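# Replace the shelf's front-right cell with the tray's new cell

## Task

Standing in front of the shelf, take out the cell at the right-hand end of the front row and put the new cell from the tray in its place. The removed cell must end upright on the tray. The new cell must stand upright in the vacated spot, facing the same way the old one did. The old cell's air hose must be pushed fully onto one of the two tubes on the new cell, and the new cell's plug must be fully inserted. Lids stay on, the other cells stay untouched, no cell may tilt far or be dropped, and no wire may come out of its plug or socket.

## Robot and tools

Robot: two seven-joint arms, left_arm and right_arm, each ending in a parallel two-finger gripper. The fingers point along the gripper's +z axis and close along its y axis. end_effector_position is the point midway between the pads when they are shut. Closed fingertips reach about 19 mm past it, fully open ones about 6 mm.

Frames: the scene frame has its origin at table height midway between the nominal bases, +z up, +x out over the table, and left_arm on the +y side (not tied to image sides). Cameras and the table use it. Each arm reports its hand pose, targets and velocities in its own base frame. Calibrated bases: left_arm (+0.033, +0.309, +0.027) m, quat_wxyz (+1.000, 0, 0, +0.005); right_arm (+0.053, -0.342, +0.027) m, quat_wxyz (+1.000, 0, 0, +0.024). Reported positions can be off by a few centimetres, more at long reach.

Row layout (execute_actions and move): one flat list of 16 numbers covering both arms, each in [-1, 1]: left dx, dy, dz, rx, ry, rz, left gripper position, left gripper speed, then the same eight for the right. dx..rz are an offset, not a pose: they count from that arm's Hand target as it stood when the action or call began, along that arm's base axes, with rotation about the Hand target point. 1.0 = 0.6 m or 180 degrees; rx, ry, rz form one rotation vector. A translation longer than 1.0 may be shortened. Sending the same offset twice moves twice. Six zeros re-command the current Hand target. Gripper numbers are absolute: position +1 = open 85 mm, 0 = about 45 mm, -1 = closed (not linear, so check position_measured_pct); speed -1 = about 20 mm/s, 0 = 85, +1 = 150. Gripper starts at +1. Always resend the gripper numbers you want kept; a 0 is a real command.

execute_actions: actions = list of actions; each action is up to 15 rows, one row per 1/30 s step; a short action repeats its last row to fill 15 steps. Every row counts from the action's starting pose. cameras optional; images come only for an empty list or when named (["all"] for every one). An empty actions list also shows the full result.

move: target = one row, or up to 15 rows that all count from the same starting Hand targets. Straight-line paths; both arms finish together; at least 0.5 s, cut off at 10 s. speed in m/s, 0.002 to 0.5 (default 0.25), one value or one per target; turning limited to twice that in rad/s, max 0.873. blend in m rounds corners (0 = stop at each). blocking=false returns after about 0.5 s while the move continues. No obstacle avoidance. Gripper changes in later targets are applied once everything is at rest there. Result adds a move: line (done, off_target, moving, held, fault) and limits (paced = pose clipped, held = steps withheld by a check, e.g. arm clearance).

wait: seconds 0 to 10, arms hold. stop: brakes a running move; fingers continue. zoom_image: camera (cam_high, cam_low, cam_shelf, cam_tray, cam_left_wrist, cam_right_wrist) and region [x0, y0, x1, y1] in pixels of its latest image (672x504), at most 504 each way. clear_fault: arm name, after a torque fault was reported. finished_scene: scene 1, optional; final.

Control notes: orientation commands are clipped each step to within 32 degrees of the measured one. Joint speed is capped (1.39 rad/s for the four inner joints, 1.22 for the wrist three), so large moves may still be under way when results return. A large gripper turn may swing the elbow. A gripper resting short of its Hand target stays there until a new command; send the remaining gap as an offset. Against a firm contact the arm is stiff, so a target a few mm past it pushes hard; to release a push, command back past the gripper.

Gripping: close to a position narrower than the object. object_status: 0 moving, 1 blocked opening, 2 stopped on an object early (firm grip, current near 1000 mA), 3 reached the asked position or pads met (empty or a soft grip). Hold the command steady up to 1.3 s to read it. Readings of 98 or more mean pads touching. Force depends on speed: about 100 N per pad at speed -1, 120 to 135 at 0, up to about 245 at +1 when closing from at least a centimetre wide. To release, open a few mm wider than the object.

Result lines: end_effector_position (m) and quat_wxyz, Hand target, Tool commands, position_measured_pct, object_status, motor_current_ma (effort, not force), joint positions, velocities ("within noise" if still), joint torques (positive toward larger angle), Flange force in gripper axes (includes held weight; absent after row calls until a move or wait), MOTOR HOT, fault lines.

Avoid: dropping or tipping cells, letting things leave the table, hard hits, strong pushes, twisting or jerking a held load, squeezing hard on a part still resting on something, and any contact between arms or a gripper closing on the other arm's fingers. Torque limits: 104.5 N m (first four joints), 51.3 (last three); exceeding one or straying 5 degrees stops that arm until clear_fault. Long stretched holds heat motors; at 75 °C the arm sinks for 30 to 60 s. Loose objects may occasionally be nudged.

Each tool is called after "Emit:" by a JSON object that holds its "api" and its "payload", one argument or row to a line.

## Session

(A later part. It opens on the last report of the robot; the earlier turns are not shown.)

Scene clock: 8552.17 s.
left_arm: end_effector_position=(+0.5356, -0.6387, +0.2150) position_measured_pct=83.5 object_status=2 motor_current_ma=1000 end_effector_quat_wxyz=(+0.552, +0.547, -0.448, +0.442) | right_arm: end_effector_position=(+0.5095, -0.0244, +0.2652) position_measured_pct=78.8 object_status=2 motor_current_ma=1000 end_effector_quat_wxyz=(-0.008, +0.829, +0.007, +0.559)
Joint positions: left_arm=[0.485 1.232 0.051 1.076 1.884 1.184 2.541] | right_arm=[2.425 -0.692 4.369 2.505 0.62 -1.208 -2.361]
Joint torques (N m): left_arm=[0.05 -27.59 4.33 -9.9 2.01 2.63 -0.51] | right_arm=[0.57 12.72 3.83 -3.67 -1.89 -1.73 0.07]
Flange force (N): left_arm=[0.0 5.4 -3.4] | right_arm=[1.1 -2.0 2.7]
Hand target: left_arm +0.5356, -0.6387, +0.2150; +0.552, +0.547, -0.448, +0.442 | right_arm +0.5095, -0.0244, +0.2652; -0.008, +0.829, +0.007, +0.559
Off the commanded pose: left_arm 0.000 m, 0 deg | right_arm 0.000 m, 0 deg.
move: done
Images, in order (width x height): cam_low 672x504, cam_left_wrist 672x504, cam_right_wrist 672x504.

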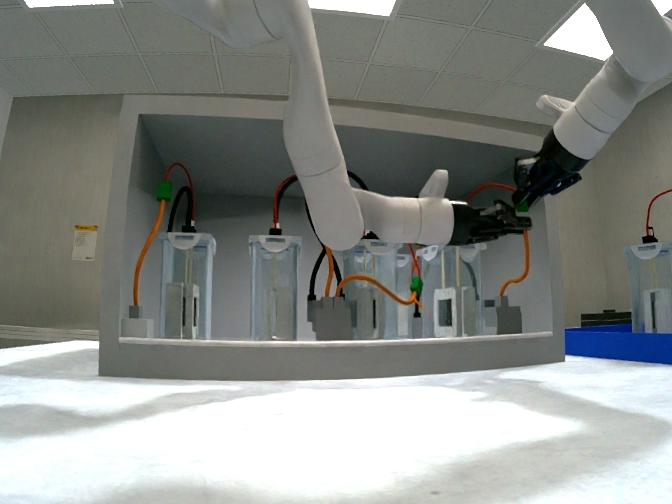

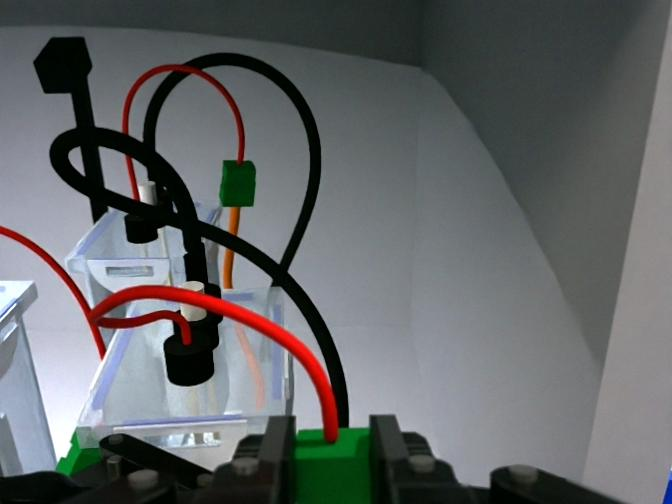

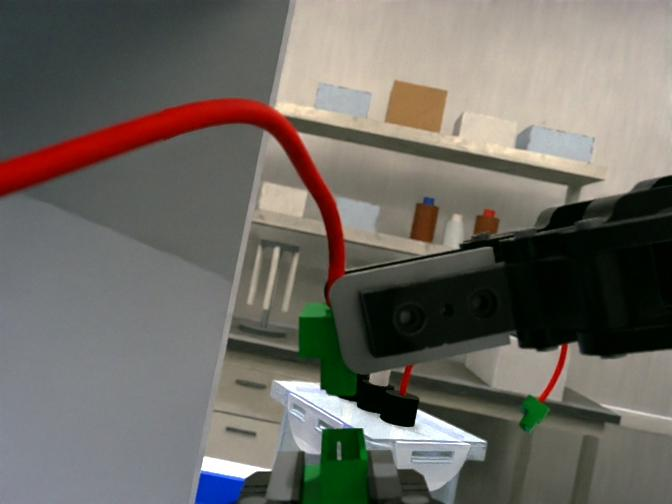

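Emit:
{"api": "move", "payload": {
  "target": [0,0,0,0,0,0,-0.85,-1,-0.0062,-0.0013,-0.0158,0,0,0.0056,-0.75,-1],
  "speed": 0.02,
  "cameras": ["cam_right_wrist","cam_left_wrist","cam_low"]
}}

Emit:
{"api": "zoom_image", "payload": {
  "camera": "cam_right_wrist",
  "region": [290, 320, 390, 420]
}}

Emit:
{"api": "zoom_image", "payload": {
  "camera": "cam_right_wrist",
  "region": [290, 404, 390, 504]
}}

Emit:
{"api": "zoom_image", "payload": {
  "camera": "cam_low",
  "region": [490, 170, 560, 240]
}}

Scene clock: 8625.87 s.
left_arm: end_effector_position=(+0.5356, -0.6387, +0.2150) position_measured_pct=83.5 object_status=2 motor_current_ma=1000 end_effector_quat_wxyz=(+0.552, +0.547, -0.448, +0.442) | right_arm: end_effector_position=(+0.5058, -0.0252, +0.2557) position_measured_pct=78.8 object_status=2 motor_current_ma=1000 end_effector_quat_wxyz=(-0.013, +0.829, +0.015, +0.559)
Joint positions: left_arm=[0.485 1.232 0.051 1.076 1.884 1.184 2.541] | right_arm=[2.483 -0.721 4.339 2.525 0.627 -1.284 -2.334]
Joint torques (N m): left_arm=[0.16 -27.5 4.35 -9.85 2 2.64 -0.52] | right_arm=[0.65 13.09 3.7 -3.19 -1.8 -1.81 0.08]
Flange force (N): left_arm=[0.1 5.3 -3.5] | right_arm=[1.4 -2.3 2.8]
Hand target: left_arm +0.5356, -0.6387, +0.2150; +0.552, +0.547, -0.448, +0.442 | right_arm +0.5058, -0.0252, +0.2557; -0.013, +0.829, +0.015, +0.559
Off the commanded pose: left_arm 0.000 m, 0 deg | right_arm 0.000 m, 0 deg.
move: done
Images, in order (width x height): cam_low 672x504, cam_left_wrist 672x504, cam_right_wrist 672x504.

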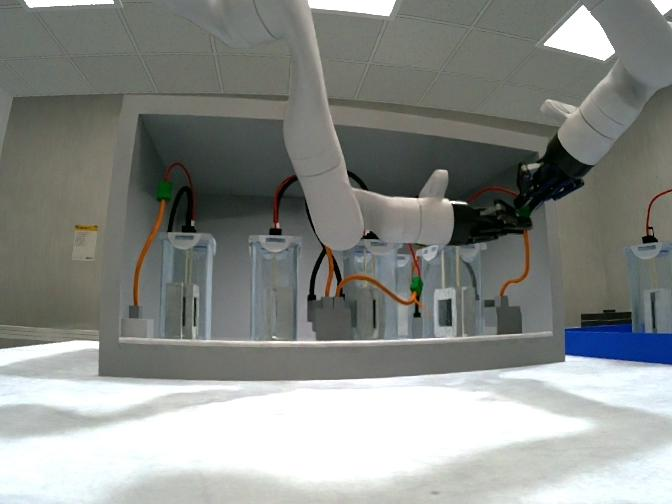

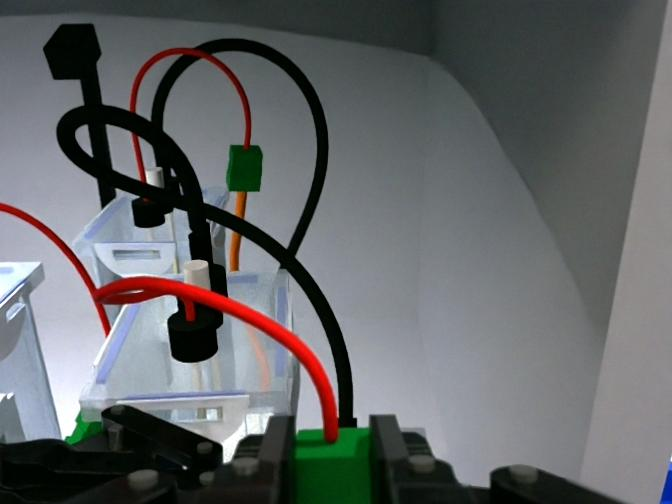

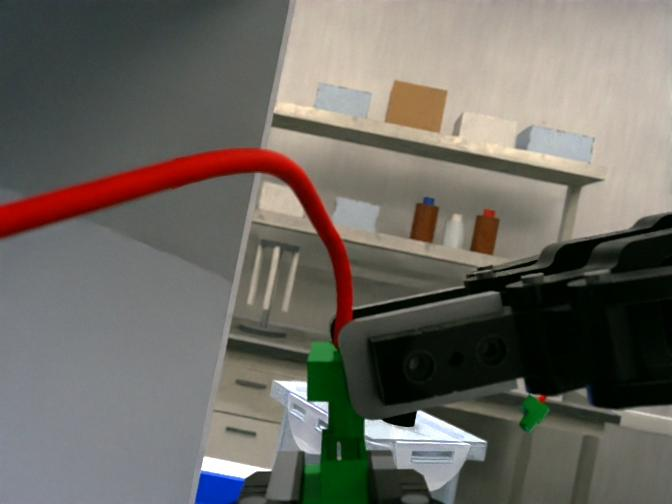

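Scaled by 5.040.

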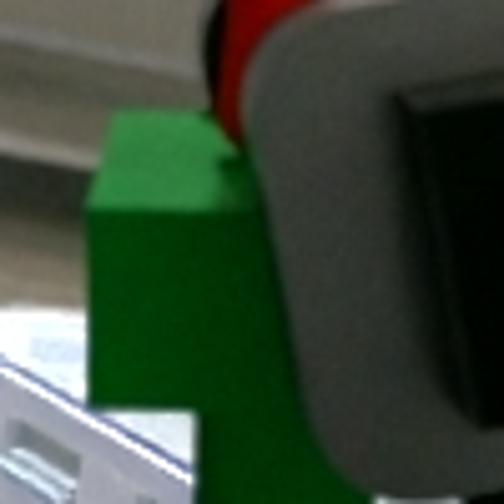

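Scaled by 5.040.

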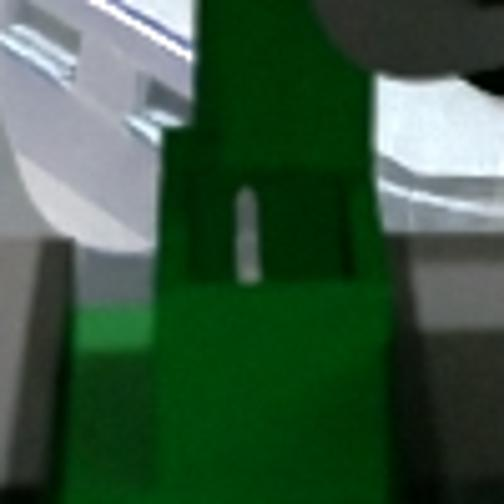

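Scaled by 7.200 from the camera's 672x504 image, which has a finer 960x720 frame.

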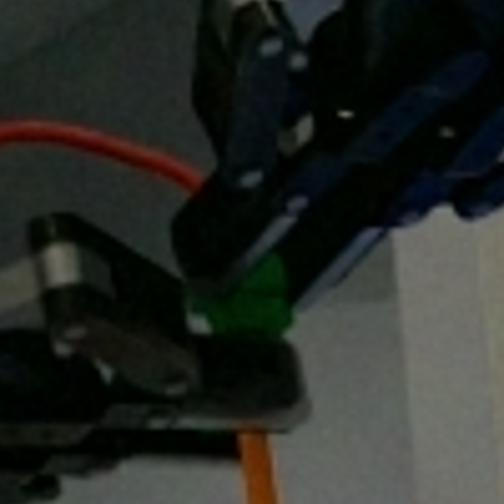

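Emit:
{"api": "move", "payload": {
  "target": [0,0,0,0,0,0,-0.85,-1,0.0011,-0.0013,-0.0003,0.0128,0,0.0111,-0.75,-1],
  "speed": 0.02,
  "cameras": ["cam_right_wrist","cam_low"]
}}

Emit:
{"api": "zoom_image", "payload": {
  "camera": "cam_right_wrist",
  "region": [300, 330, 380, 410]
}}

Emit:
{"api": "zoom_image", "payload": {
  "camera": "cam_right_wrist",
  "region": [300, 410, 380, 490]
}}

Scene clock: 8691.40 s.
left_arm: end_effector_position=(+0.5356, -0.6387, +0.2150) position_measured_pct=83.5 object_status=2 motor_current_ma=1000 end_effector_quat_wxyz=(+0.552, +0.547, -0.448, +0.442) | right_arm: end_effector_position=(+0.5065, -0.0260, +0.2555) position_measured_pct=78.8 object_status=2 motor_current_ma=1000 end_effector_quat_wxyz=(-0.040, +0.828, +0.018, +0.559)
Joint positions: left_arm=[0.485 1.232 0.051 1.076 1.884 1.184 2.541] | right_arm=[2.564 -0.712 4.31 2.513 0.698 -1.341 -2.342]
Joint torques (N m): left_arm=[0.13 -27.51 4.35 -9.75 2.06 2.6 -0.46] | right_arm=[0.48 13.4 3.46 -3.08 -1.79 -1.89 0.04]
Flange force (N): left_arm=[0.1 4.9 -3.3] | right_arm=[1.0 -0.8 3.1]
Hand target: left_arm +0.5356, -0.6387, +0.2150; +0.552, +0.547, -0.448, +0.442 | right_arm +0.5065, -0.0260, +0.2555; -0.040, +0.828, +0.018, +0.559
Off the commanded pose: left_arm 0.000 m, 0 deg | right_arm 0.000 m, 0 deg.
move: done
Images, in order (width x height): cam_low 672x504, cam_right_wrist 672x504.

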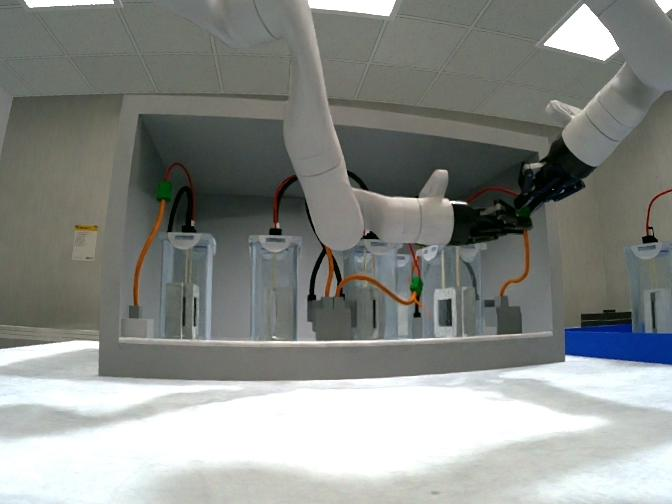

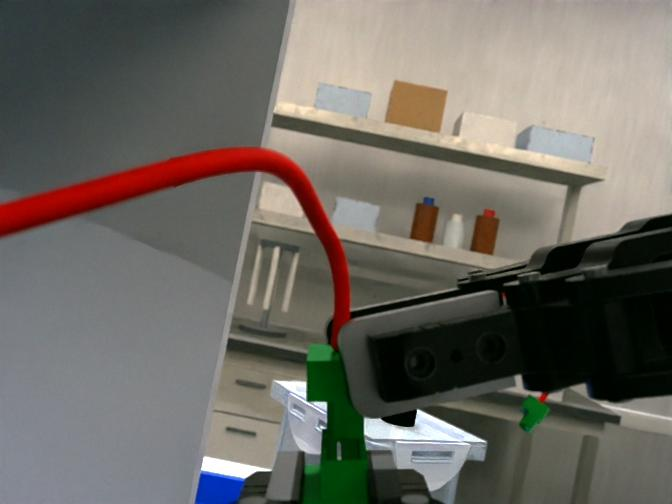

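Scaled by 6.300.

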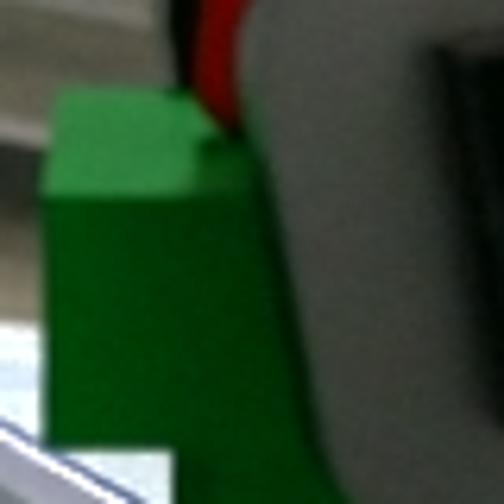

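Scaled by 6.300.

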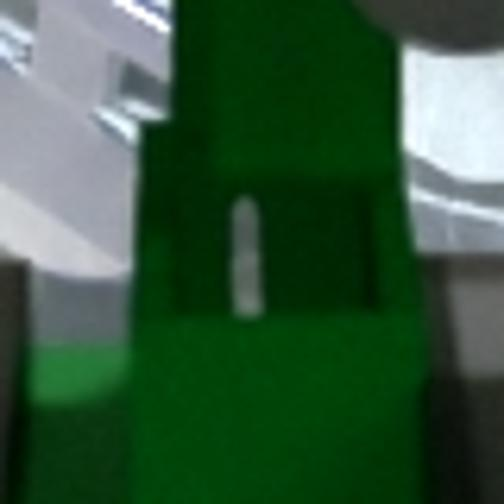

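Emit:
{"api": "move", "payload": {
  "target": [
    [0,0,0,0,0,0,-0.85,-1,0.0019,-0.0008,-0.0004,0,0,0,-0.75,-1],
    [0,0,0,0,0,0,-0.85,-1,0.0008,-0.0008,-0.0057,0,0,0,-0.75,-1]
  ],
  "speed": 0.01,
  "cameras": ["cam_right_wrist","cam_low"]
}}

Emit:
{"api": "zoom_image", "payload": {
  "camera": "cam_right_wrist",
  "region": [300, 400, 380, 480]
}}

Emit:
{"api": "zoom_image", "payload": {
  "camera": "cam_low",
  "region": [490, 170, 560, 240]
}}

Scene clock: 8719.90 s.
left_arm: end_effector_position=(+0.5356, -0.6387, +0.2149) position_measured_pct=83.5 object_status=2 motor_current_ma=1000 end_effector_quat_wxyz=(+0.552, +0.547, -0.448, +0.442) | right_arm: end_effector_position=(+0.5070, -0.0265, +0.2521) position_measured_pct=78.8 object_status=2 motor_current_ma=1000 end_effector_quat_wxyz=(-0.040, +0.828, +0.018, +0.559)
Joint positions: left_arm=[0.485 1.232 0.051 1.076 1.884 1.184 2.541] | right_arm=[2.576 -0.725 4.299 2.516 0.69 -1.356 -2.337]
Joint torques (N m): left_arm=[-0.69 -30.71 5.43 -11.7 3.14 3.42 -0.53] | right_arm=[0.64 11.66 2.63 -1.44 -0.91 -0.82 0.05]
Flange force (N): left_arm=[-4.0 5.7 -3.4] | right_arm=[5.6 -1.3 2.2]
Hand target: left_arm +0.5356, -0.6387, +0.2151; +0.552, +0.547, -0.448, +0.442 | right_arm +0.5069, -0.0265, +0.2521; -0.040, +0.828, +0.018, +0.559
Off the commanded pose: left_arm 0.000 m, 0 deg | right_arm 0.000 m, 0 deg.
move: done
Images, in order (width x height): cam_low 672x504, cam_right_wrist 672x504.

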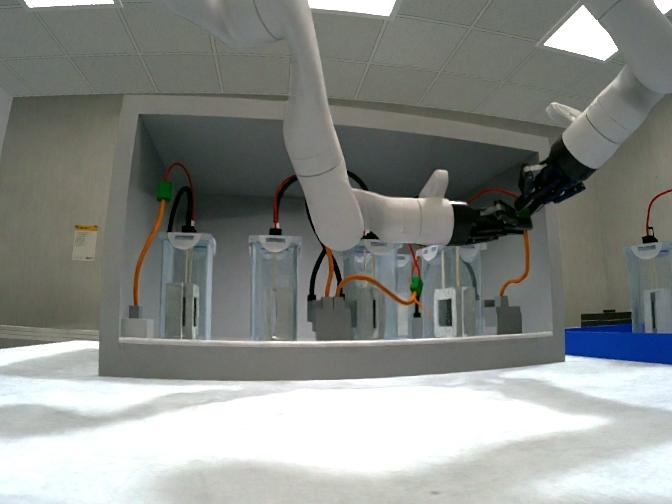

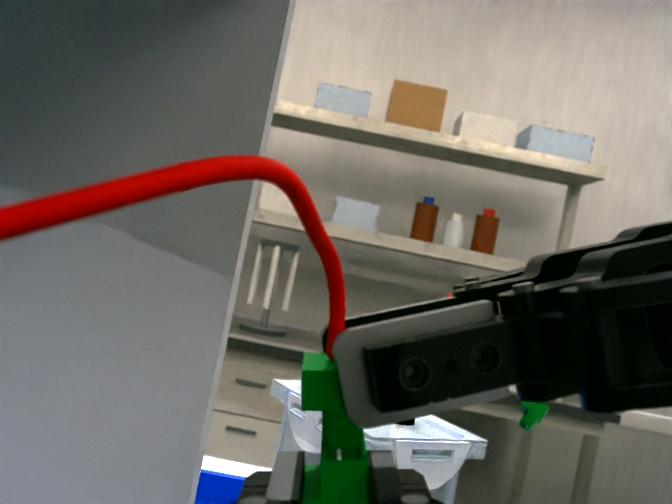

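Scaled by 6.300.

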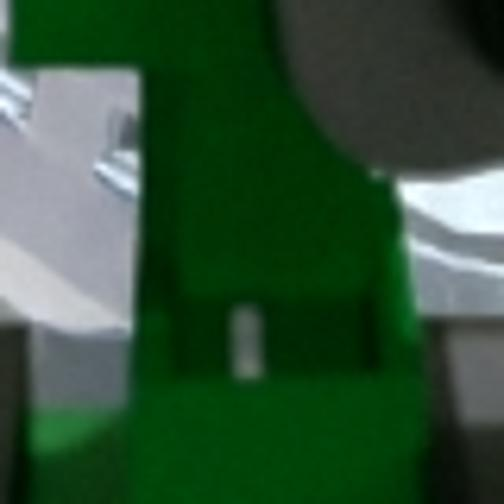

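Scaled by 7.200 from the camera's 672x504 image, which has a finer 960x720 frame.

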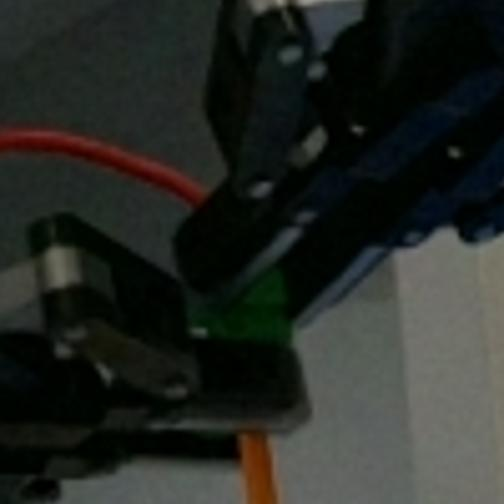

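Emit:
{"api": "zoom_image", "payload": {
  "camera": "cam_right_wrist",
  "region": [290, 340, 350, 400]
}}

Emit:
{"api": "zoom_image", "payload": {
  "camera": "cam_right_wrist",
  "region": [310, 430, 370, 490]
}}

Scaled by 8.400.

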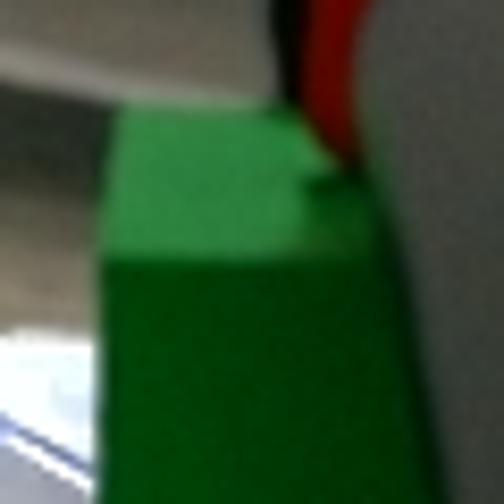

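Scaled by 8.400.

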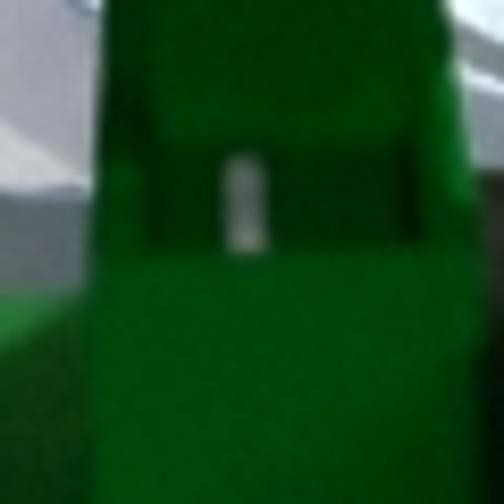

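Emit:
{"api": "move", "payload": {
  "target": [0,0,0,0,0,0,-0.85,-1,0.0005,0,0.0033,0,0,0,-0.75,-1],
  "speed": 0.02,
  "cameras": ["cam_right_wrist","cam_shelf","cam_tray"]
}}

Emit:
{"api": "zoom_image", "payload": {
  "camera": "cam_shelf",
  "region": [180, 190, 260, 270]
}}

Emit:
{"api": "zoom_image", "payload": {
  "camera": "cam_tray",
  "region": [20, 150, 140, 270]
}}

Emit:
{"api": "zoom_image", "payload": {
  "camera": "cam_right_wrist",
  "region": [300, 400, 380, 480]
}}

Scene clock: 8798.57 s.
left_arm: end_effector_position=(+0.5356, -0.6387, +0.2152) position_measured_pct=83.5 object_status=2 motor_current_ma=1000 end_effector_quat_wxyz=(+0.552, +0.547, -0.448, +0.442) | right_arm: end_effector_position=(+0.5072, -0.0265, +0.2540) position_measured_pct=78.8 object_status=2 motor_current_ma=1000 end_effector_quat_wxyz=(-0.040, +0.828, +0.018, +0.559)
Joint positions: left_arm=[0.485 1.232 0.051 1.076 1.884 1.184 2.541] | right_arm=[2.57 -0.718 4.305 2.512 0.695 -1.347 -2.341]
Joint torques (N m): left_arm=[-0.04 -27.58 4.21 -9.92 1.98 2.64 -0.51] | right_arm=[0.58 13.48 3.41 -3.02 -1.78 -1.87 0.07]
Flange force (N): left_arm=[-0.1 5.7 -3.3] | right_arm=[1.4 -1.2 3.0]
Hand target: left_arm +0.5356, -0.6387, +0.2151; +0.552, +0.547, -0.448, +0.442 | right_arm +0.5073, -0.0265, +0.2541; -0.040, +0.828, +0.018, +0.559
Off the commanded pose: left_arm 0.000 m, 0 deg | right_arm 0.000 m, 0 deg.
move: done
Images, in order (width x height): cam_shelf 672x504, cam_tray 672x504, cam_right_wrist 672x504.

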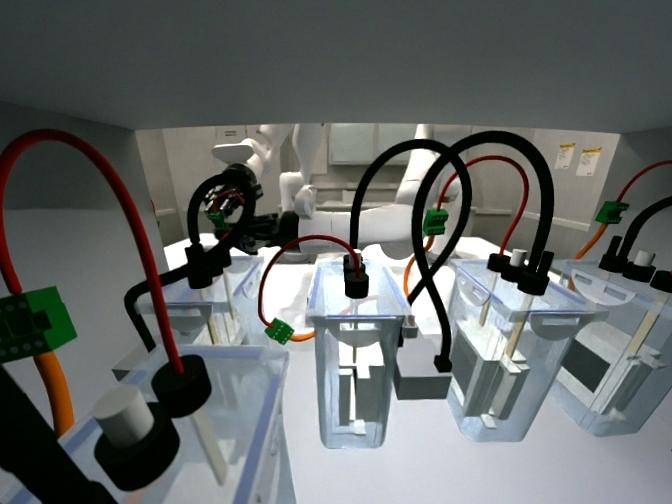

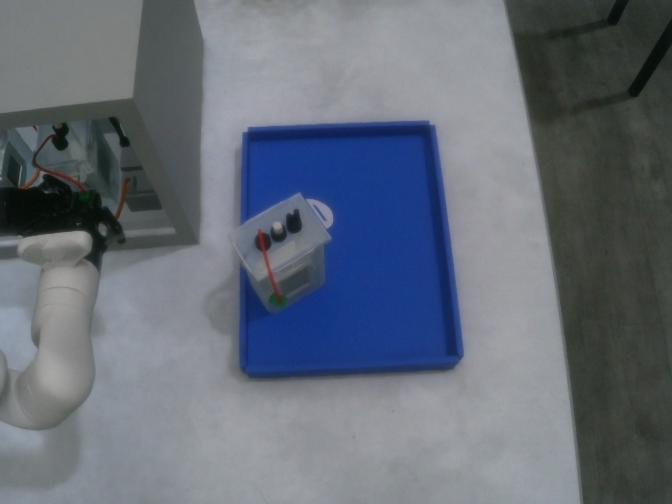

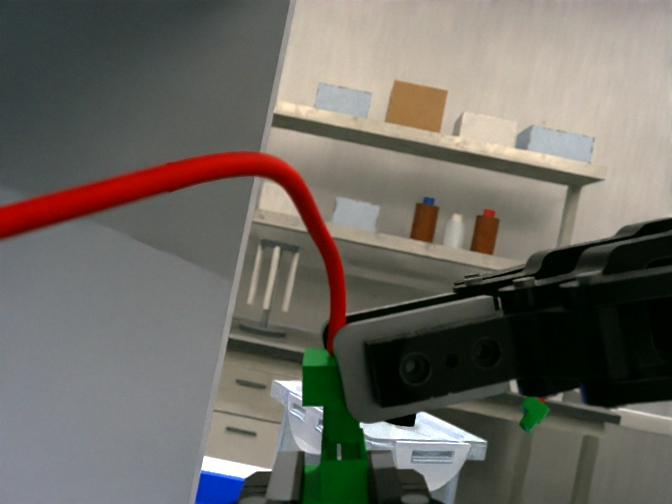

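Scaled by 6.300 from the camera's 672x504 image, which has a finer 960x720 frame.

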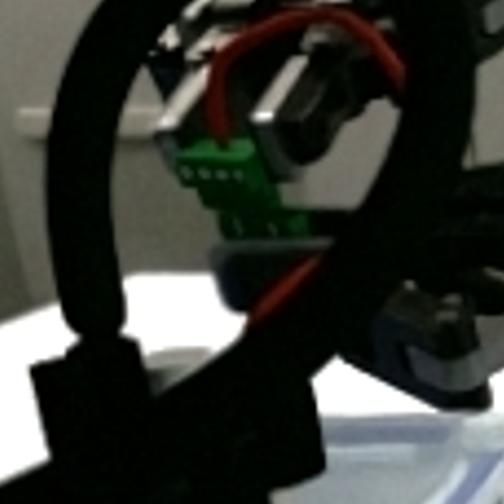

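Scaled by 4.200 from the camera's 672x504 image, which has a finer 960x720 frame.

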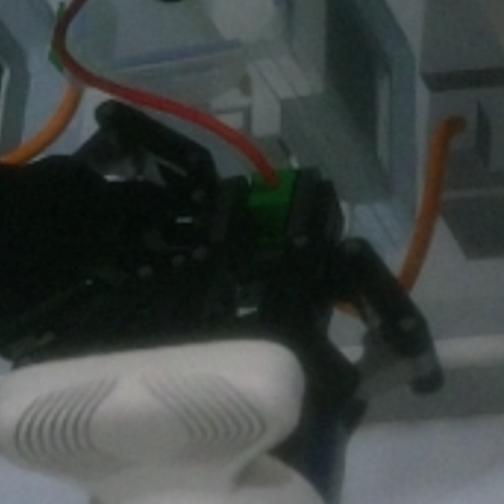

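Scaled by 6.300.

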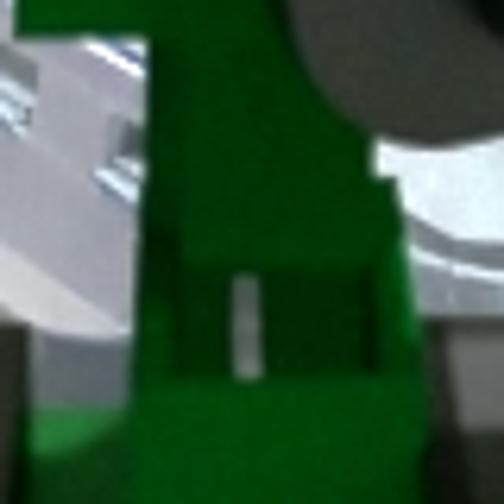

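Emit:
{"api": "move", "payload": {
  "target": [0,0,0,0,0,0,-0.85,-1,0.0005,0.0117,0,0,0,0,-0.75,-1],
  "speed": 0.02,
  "cameras": ["cam_right_wrist","cam_shelf","cam_tray"]
}}

Emit:
{"api": "zoom_image", "payload": {
  "camera": "cam_shelf",
  "region": [190, 200, 250, 260]
}}

Emit:
{"api": "zoom_image", "payload": {
  "camera": "cam_right_wrist",
  "region": [300, 400, 380, 480]
}}

Scene clock: 8818.20 s.
left_arm: end_effector_position=(+0.5356, -0.6387, +0.2150) position_measured_pct=83.5 object_status=2 motor_current_ma=1000 end_effector_quat_wxyz=(+0.552, +0.547, -0.448, +0.442) | right_arm: end_effector_position=(+0.5076, -0.0195, +0.2541) position_measured_pct=78.8 object_status=2 motor_current_ma=1000 end_effector_quat_wxyz=(-0.039, +0.828, +0.018, +0.559)
Joint positions: left_arm=[0.485 1.232 0.051 1.076 1.884 1.184 2.541] | right_arm=[2.538 -0.717 4.306 2.516 0.674 -1.33 -2.345]
Joint torques (N m): left_arm=[0.08 -27.56 4.29 -9.92 1.94 2.59 -0.47] | right_arm=[0.57 13.38 3.54 -3.09 -1.8 -1.84 0.06]
Flange force (N): left_arm=[-0.1 5.8 -3.7] | right_arm=[0.9 -1.3 2.9]
Hand target: left_arm +0.5356, -0.6387, +0.2150; +0.552, +0.547, -0.448, +0.442 | right_arm +0.5076, -0.0195, +0.2541; -0.040, +0.828, +0.018, +0.559
Off the commanded pose: left_arm 0.000 m, 0 deg | right_arm 0.000 m, 0 deg.
move: done
Images, in order (width x height): cam_shelf 672x504, cam_tray 672x504, cam_right_wrist 672x504.

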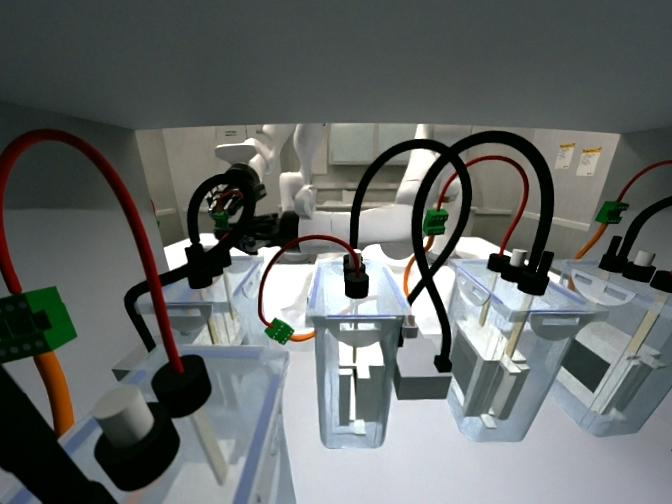

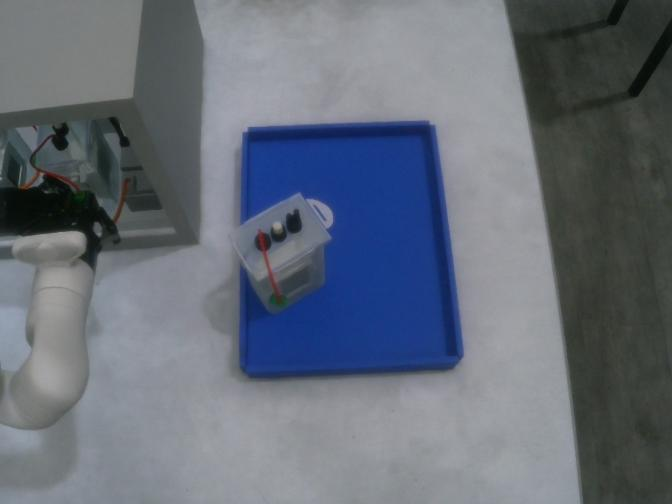

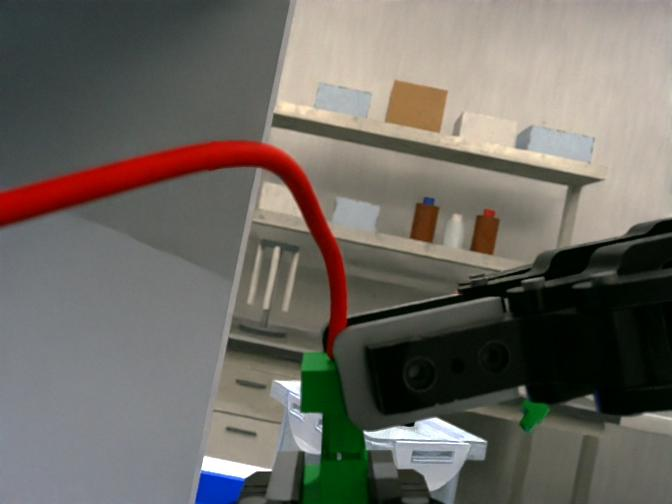

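Scaled by 8.400 from the camera's 672x504 image, which has a finer 960x720 frame.

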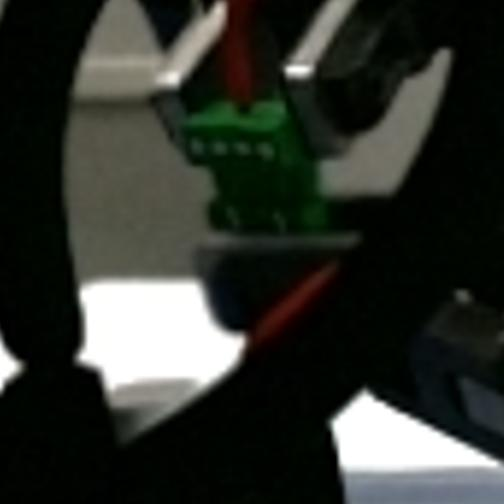

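Scaled by 6.300.

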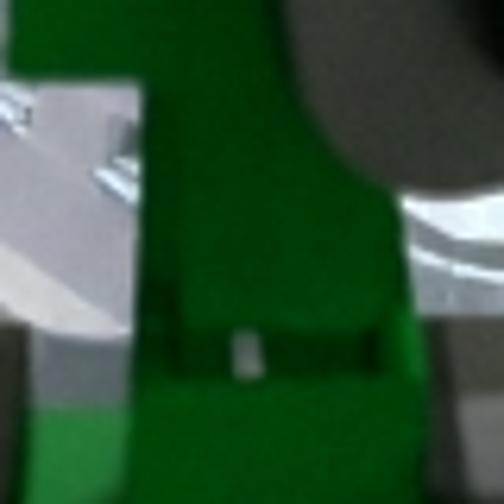

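Emit:
{"api": "move", "payload": {
  "target": [0,0,0,0,0,0,-0.85,-1,-0.0005,0,-0.003,0,0,0,-0.75,-1],
  "speed": 0.01,
  "cameras": ["cam_right_wrist","cam_shelf","cam_low"]
}}

Emit:
{"api": "zoom_image", "payload": {
  "camera": "cam_shelf",
  "region": [200, 200, 240, 240]
}}

Emit:
{"api": "zoom_image", "payload": {
  "camera": "cam_right_wrist",
  "region": [300, 400, 380, 480]
}}

Emit:
{"api": "zoom_image", "payload": {
  "camera": "cam_low",
  "region": [490, 170, 560, 240]
}}

Scene clock: 8844.17 s.
left_arm: end_effector_position=(+0.5356, -0.6387, +0.2150) position_measured_pct=83.5 object_status=2 motor_current_ma=1000 end_effector_quat_wxyz=(+0.552, +0.547, -0.448, +0.442) | right_arm: end_effector_position=(+0.5073, -0.0195, +0.2523) position_measured_pct=78.8 object_status=2 motor_current_ma=1000 end_effector_quat_wxyz=(-0.040, +0.828, +0.018, +0.559)
Joint positions: left_arm=[0.485 1.232 0.051 1.076 1.884 1.184 2.541] | right_arm=[2.544 -0.724 4.301 2.519 0.669 -1.339 -2.342]
Joint torques (N m): left_arm=[0.06 -28.23 4.55 -10.19 2.16 2.87 -0.53] | right_arm=[0.62 13.14 3.43 -2.77 -1.64 -1.68 0.06]
Flange force (N): left_arm=[-0.8 5.1 -3.3] | right_arm=[1.7 -1.5 2.9]
Hand target: left_arm +0.5356, -0.6387, +0.2150; +0.552, +0.547, -0.448, +0.442 | right_arm +0.5072, -0.0195, +0.2523; -0.040, +0.828, +0.018, +0.559
Off the commanded pose: left_arm 0.000 m, 0 deg | right_arm 0.000 m, 0 deg.
move: done
Images, in order (width x height): cam_low 672x504, cam_shelf 672x504, cam_right_wrist 672x504.

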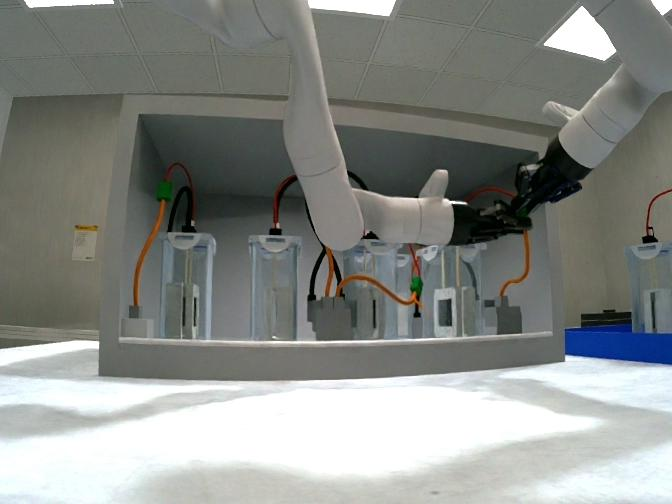

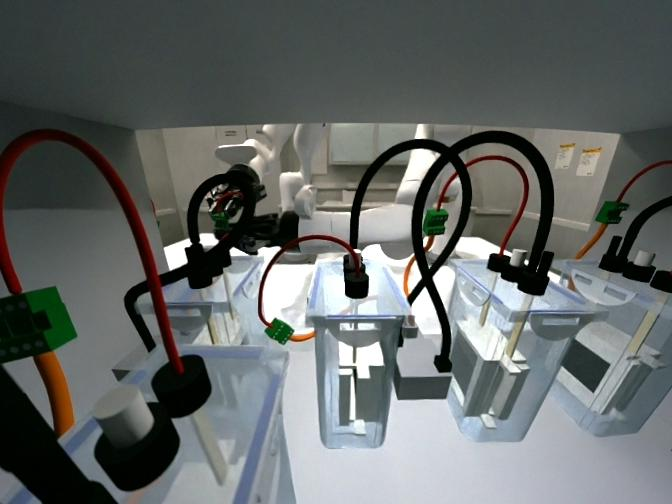

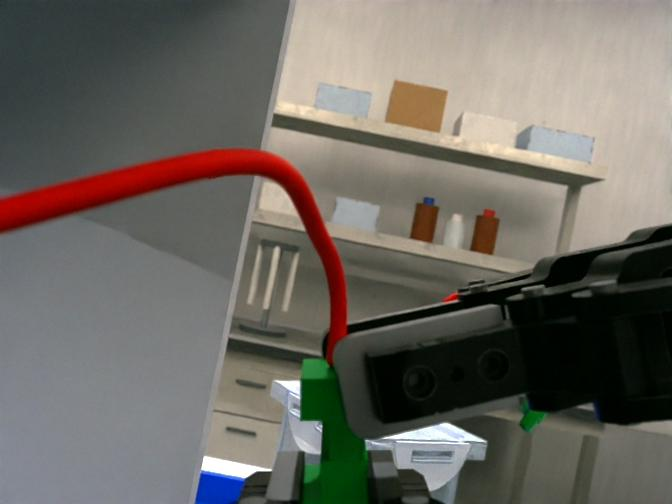

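Scaled by 12.600 from the camera's 672x504 image, which has a finer 960x720 frame.

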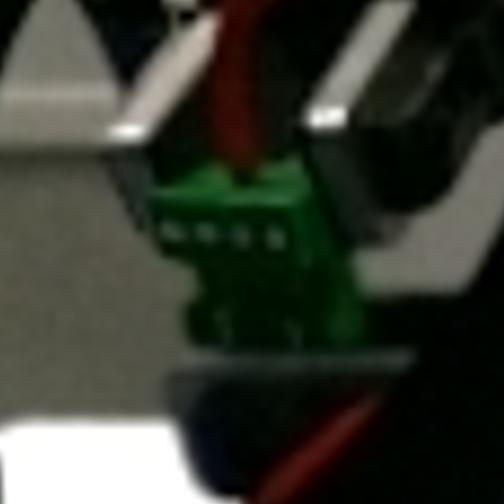

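Scaled by 6.300.

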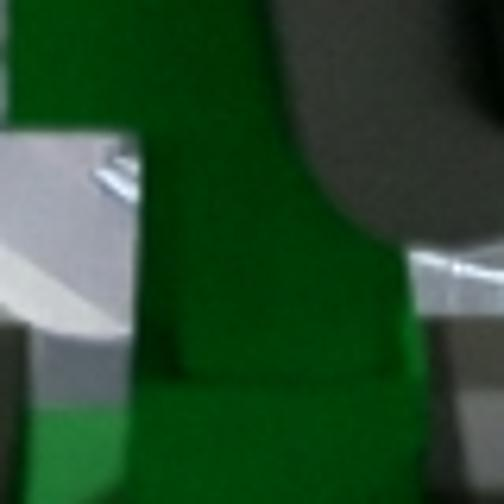

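Scaled by 7.200 from the camera's 672x504 image, which has a finer 960x720 frame.

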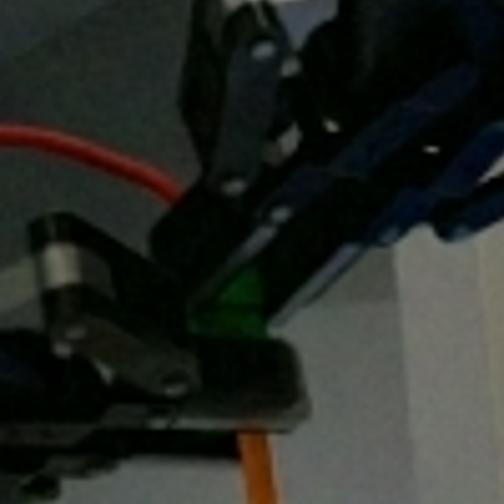

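Emit:
{"api": "move", "payload": {
  "target": [0,0,0,0,0,0,-0.85,-1,-0.0005,0,-0.0025,0,0,0,-0.75,-1],
  "speed": 0.01,
  "cameras": ["cam_right_wrist","cam_shelf"]
}}

Emit:
{"api": "zoom_image", "payload": {
  "camera": "cam_right_wrist",
  "region": [290, 350, 400, 460]
}}

Emit:
{"api": "zoom_image", "payload": {
  "camera": "cam_right_wrist",
  "region": [300, 420, 380, 500]
}}

Scene clock: 8858.67 s.
left_arm: end_effector_position=(+0.5356, -0.6387, +0.2150) position_measured_pct=83.5 object_status=2 motor_current_ma=1000 end_effector_quat_wxyz=(+0.552, +0.547, -0.448, +0.442) | right_arm: end_effector_position=(+0.5070, -0.0195, +0.2508) position_measured_pct=78.8 object_status=2 motor_current_ma=1000 end_effector_quat_wxyz=(-0.040, +0.828, +0.018, +0.559)
Joint positions: left_arm=[0.485 1.232 0.051 1.076 1.884 1.184 2.541] | right_arm=[2.548 -0.729 4.297 2.522 0.666 -1.347 -2.34]
Joint torques (N m): left_arm=[-1.03 -33.43 6.14 -12.98 3.8 4.2 -0.52] | right_arm=[1.02 9.94 2.12 -0.25 -0.37 0.14 0.13]
Flange force (N): left_arm=[-7.5 5.1 -2.8] | right_arm=[10.1 -2.5 0.8]
Hand target: left_arm +0.5356, -0.6387, +0.2151; +0.552, +0.547, -0.448, +0.442 | right_arm +0.5069, -0.0195, +0.2508; -0.040, +0.828, +0.018, +0.559
Off the commanded pose: left_arm 0.000 m, 0 deg | right_arm 0.000 m, 0 deg.
move: done
Images, in order (width x height): cam_shelf 672x504, cam_right_wrist 672x504.

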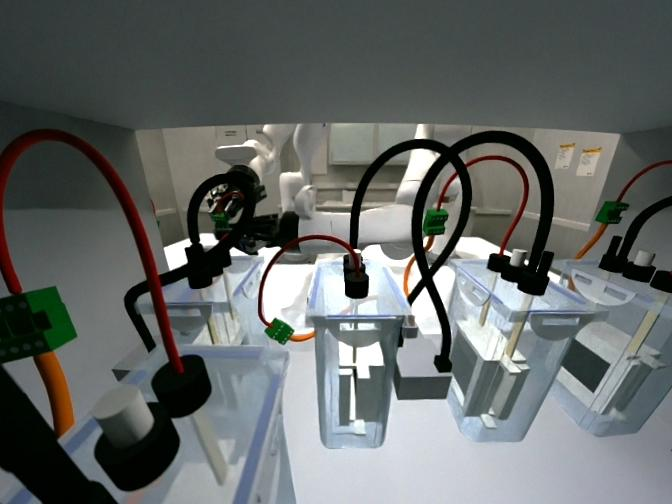

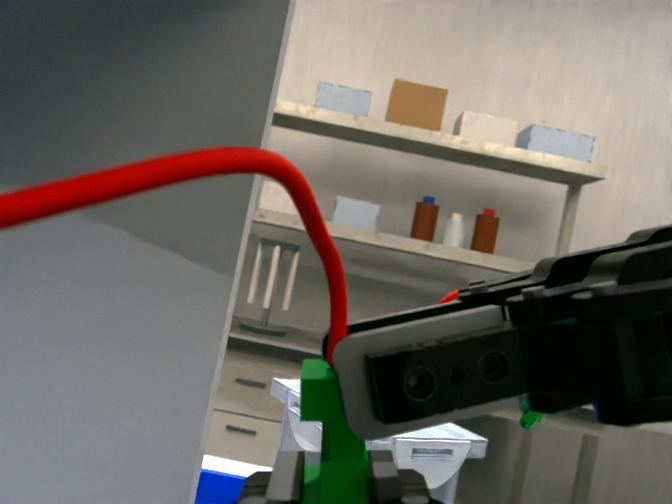

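Scaled by 4.582.

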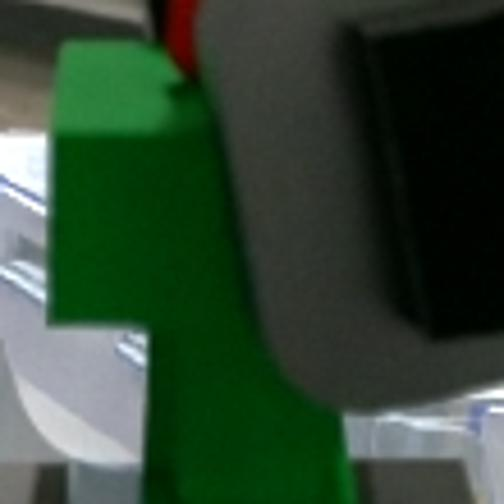

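Scaled by 6.300.

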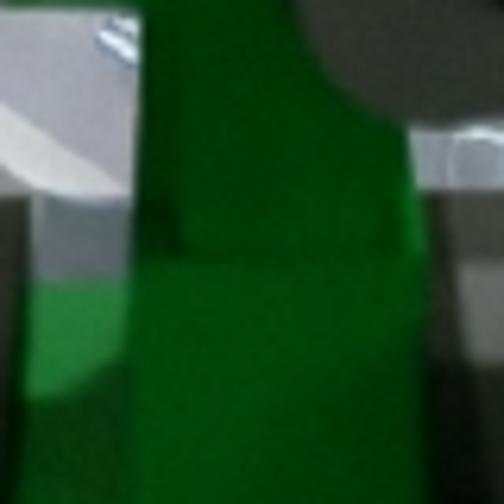

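Emit:
{"api": "move", "payload": {
  "target": [
    [0,0,0,0,0,0,-0.85,-1,0.0005,0,0.0023,0,0,0,-0.75,-1],
    [0,0,0,0,0,0,-0.85,-1,0.0013,-0.0025,0.0022,0,0,0,-0.75,-1],
    [0,0,0,0,0,0,-0.85,-1,0.0009,-0.0025,0.0005,0,0,0,-0.75,-1]
  ],
  "speed": 0.015,
  "cameras": ["cam_right_wrist","cam_shelf"]
}}

Emit:
{"api": "zoom_image", "payload": {
  "camera": "cam_right_wrist",
  "region": [300, 400, 380, 480]
}}

Emit:
{"api": "zoom_image", "payload": {
  "camera": "cam_shelf",
  "region": [200, 200, 240, 240]
}}

Scene clock: 8915.87 s.
left_arm: end_effector_position=(+0.5356, -0.6387, +0.2152) position_measured_pct=83.5 object_status=2 motor_current_ma=1000 end_effector_quat_wxyz=(+0.552, +0.547, -0.448, +0.442) | right_arm: end_effector_position=(+0.5075, -0.0210, +0.2511) position_measured_pct=78.8 object_status=2 motor_current_ma=1000 end_effector_quat_wxyz=(-0.040, +0.828, +0.018, +0.559)
Joint positions: left_arm=[0.485 1.232 0.051 1.076 1.884 1.184 2.541] | right_arm=[2.554 -0.729 4.297 2.519 0.671 -1.348 -2.34]
Joint torques (N m): left_arm=[1.56 -30.16 5.86 -10.78 2.08 4.22 -0.56] | right_arm=[0.82 12.02 2.93 -2.98 -1.51 -1.14 0.04]
Flange force (N): left_arm=[-2.9 2.5 -3.0] | right_arm=[3.6 -2.3 -1.2]
Hand target: left_arm +0.5356, -0.6387, +0.2151; +0.552, +0.547, -0.448, +0.442 | right_arm +0.5075, -0.0210, +0.2511; -0.040, +0.828, +0.018, +0.559
Off the commanded pose: left_arm 0.000 m, 0 deg | right_arm 0.000 m, 0 deg.
move: done
Images, in order (width x height): cam_shelf 672x504, cam_right_wrist 672x504.

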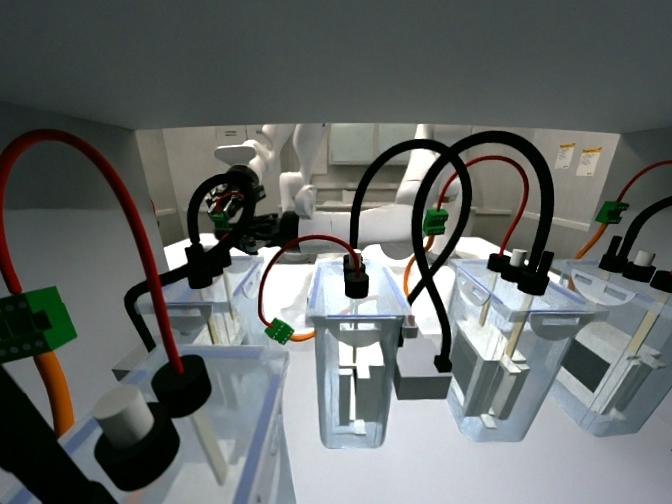

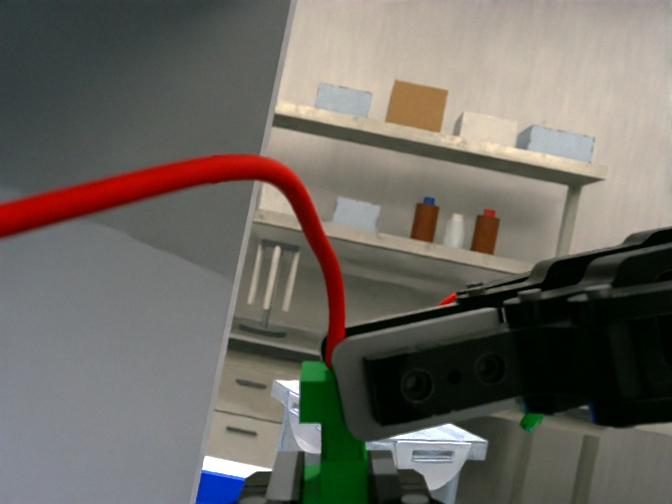

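Scaled by 6.300.

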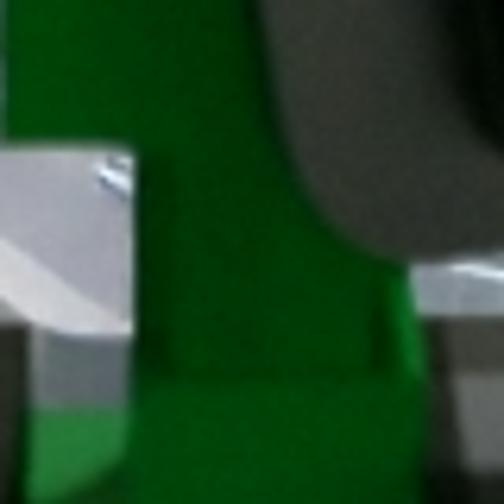

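Scaled by 12.600 from the camera's 672x504 image, which has a finer 960x720 frame.

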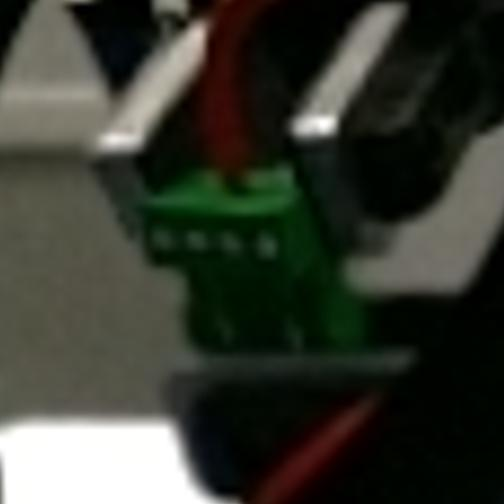

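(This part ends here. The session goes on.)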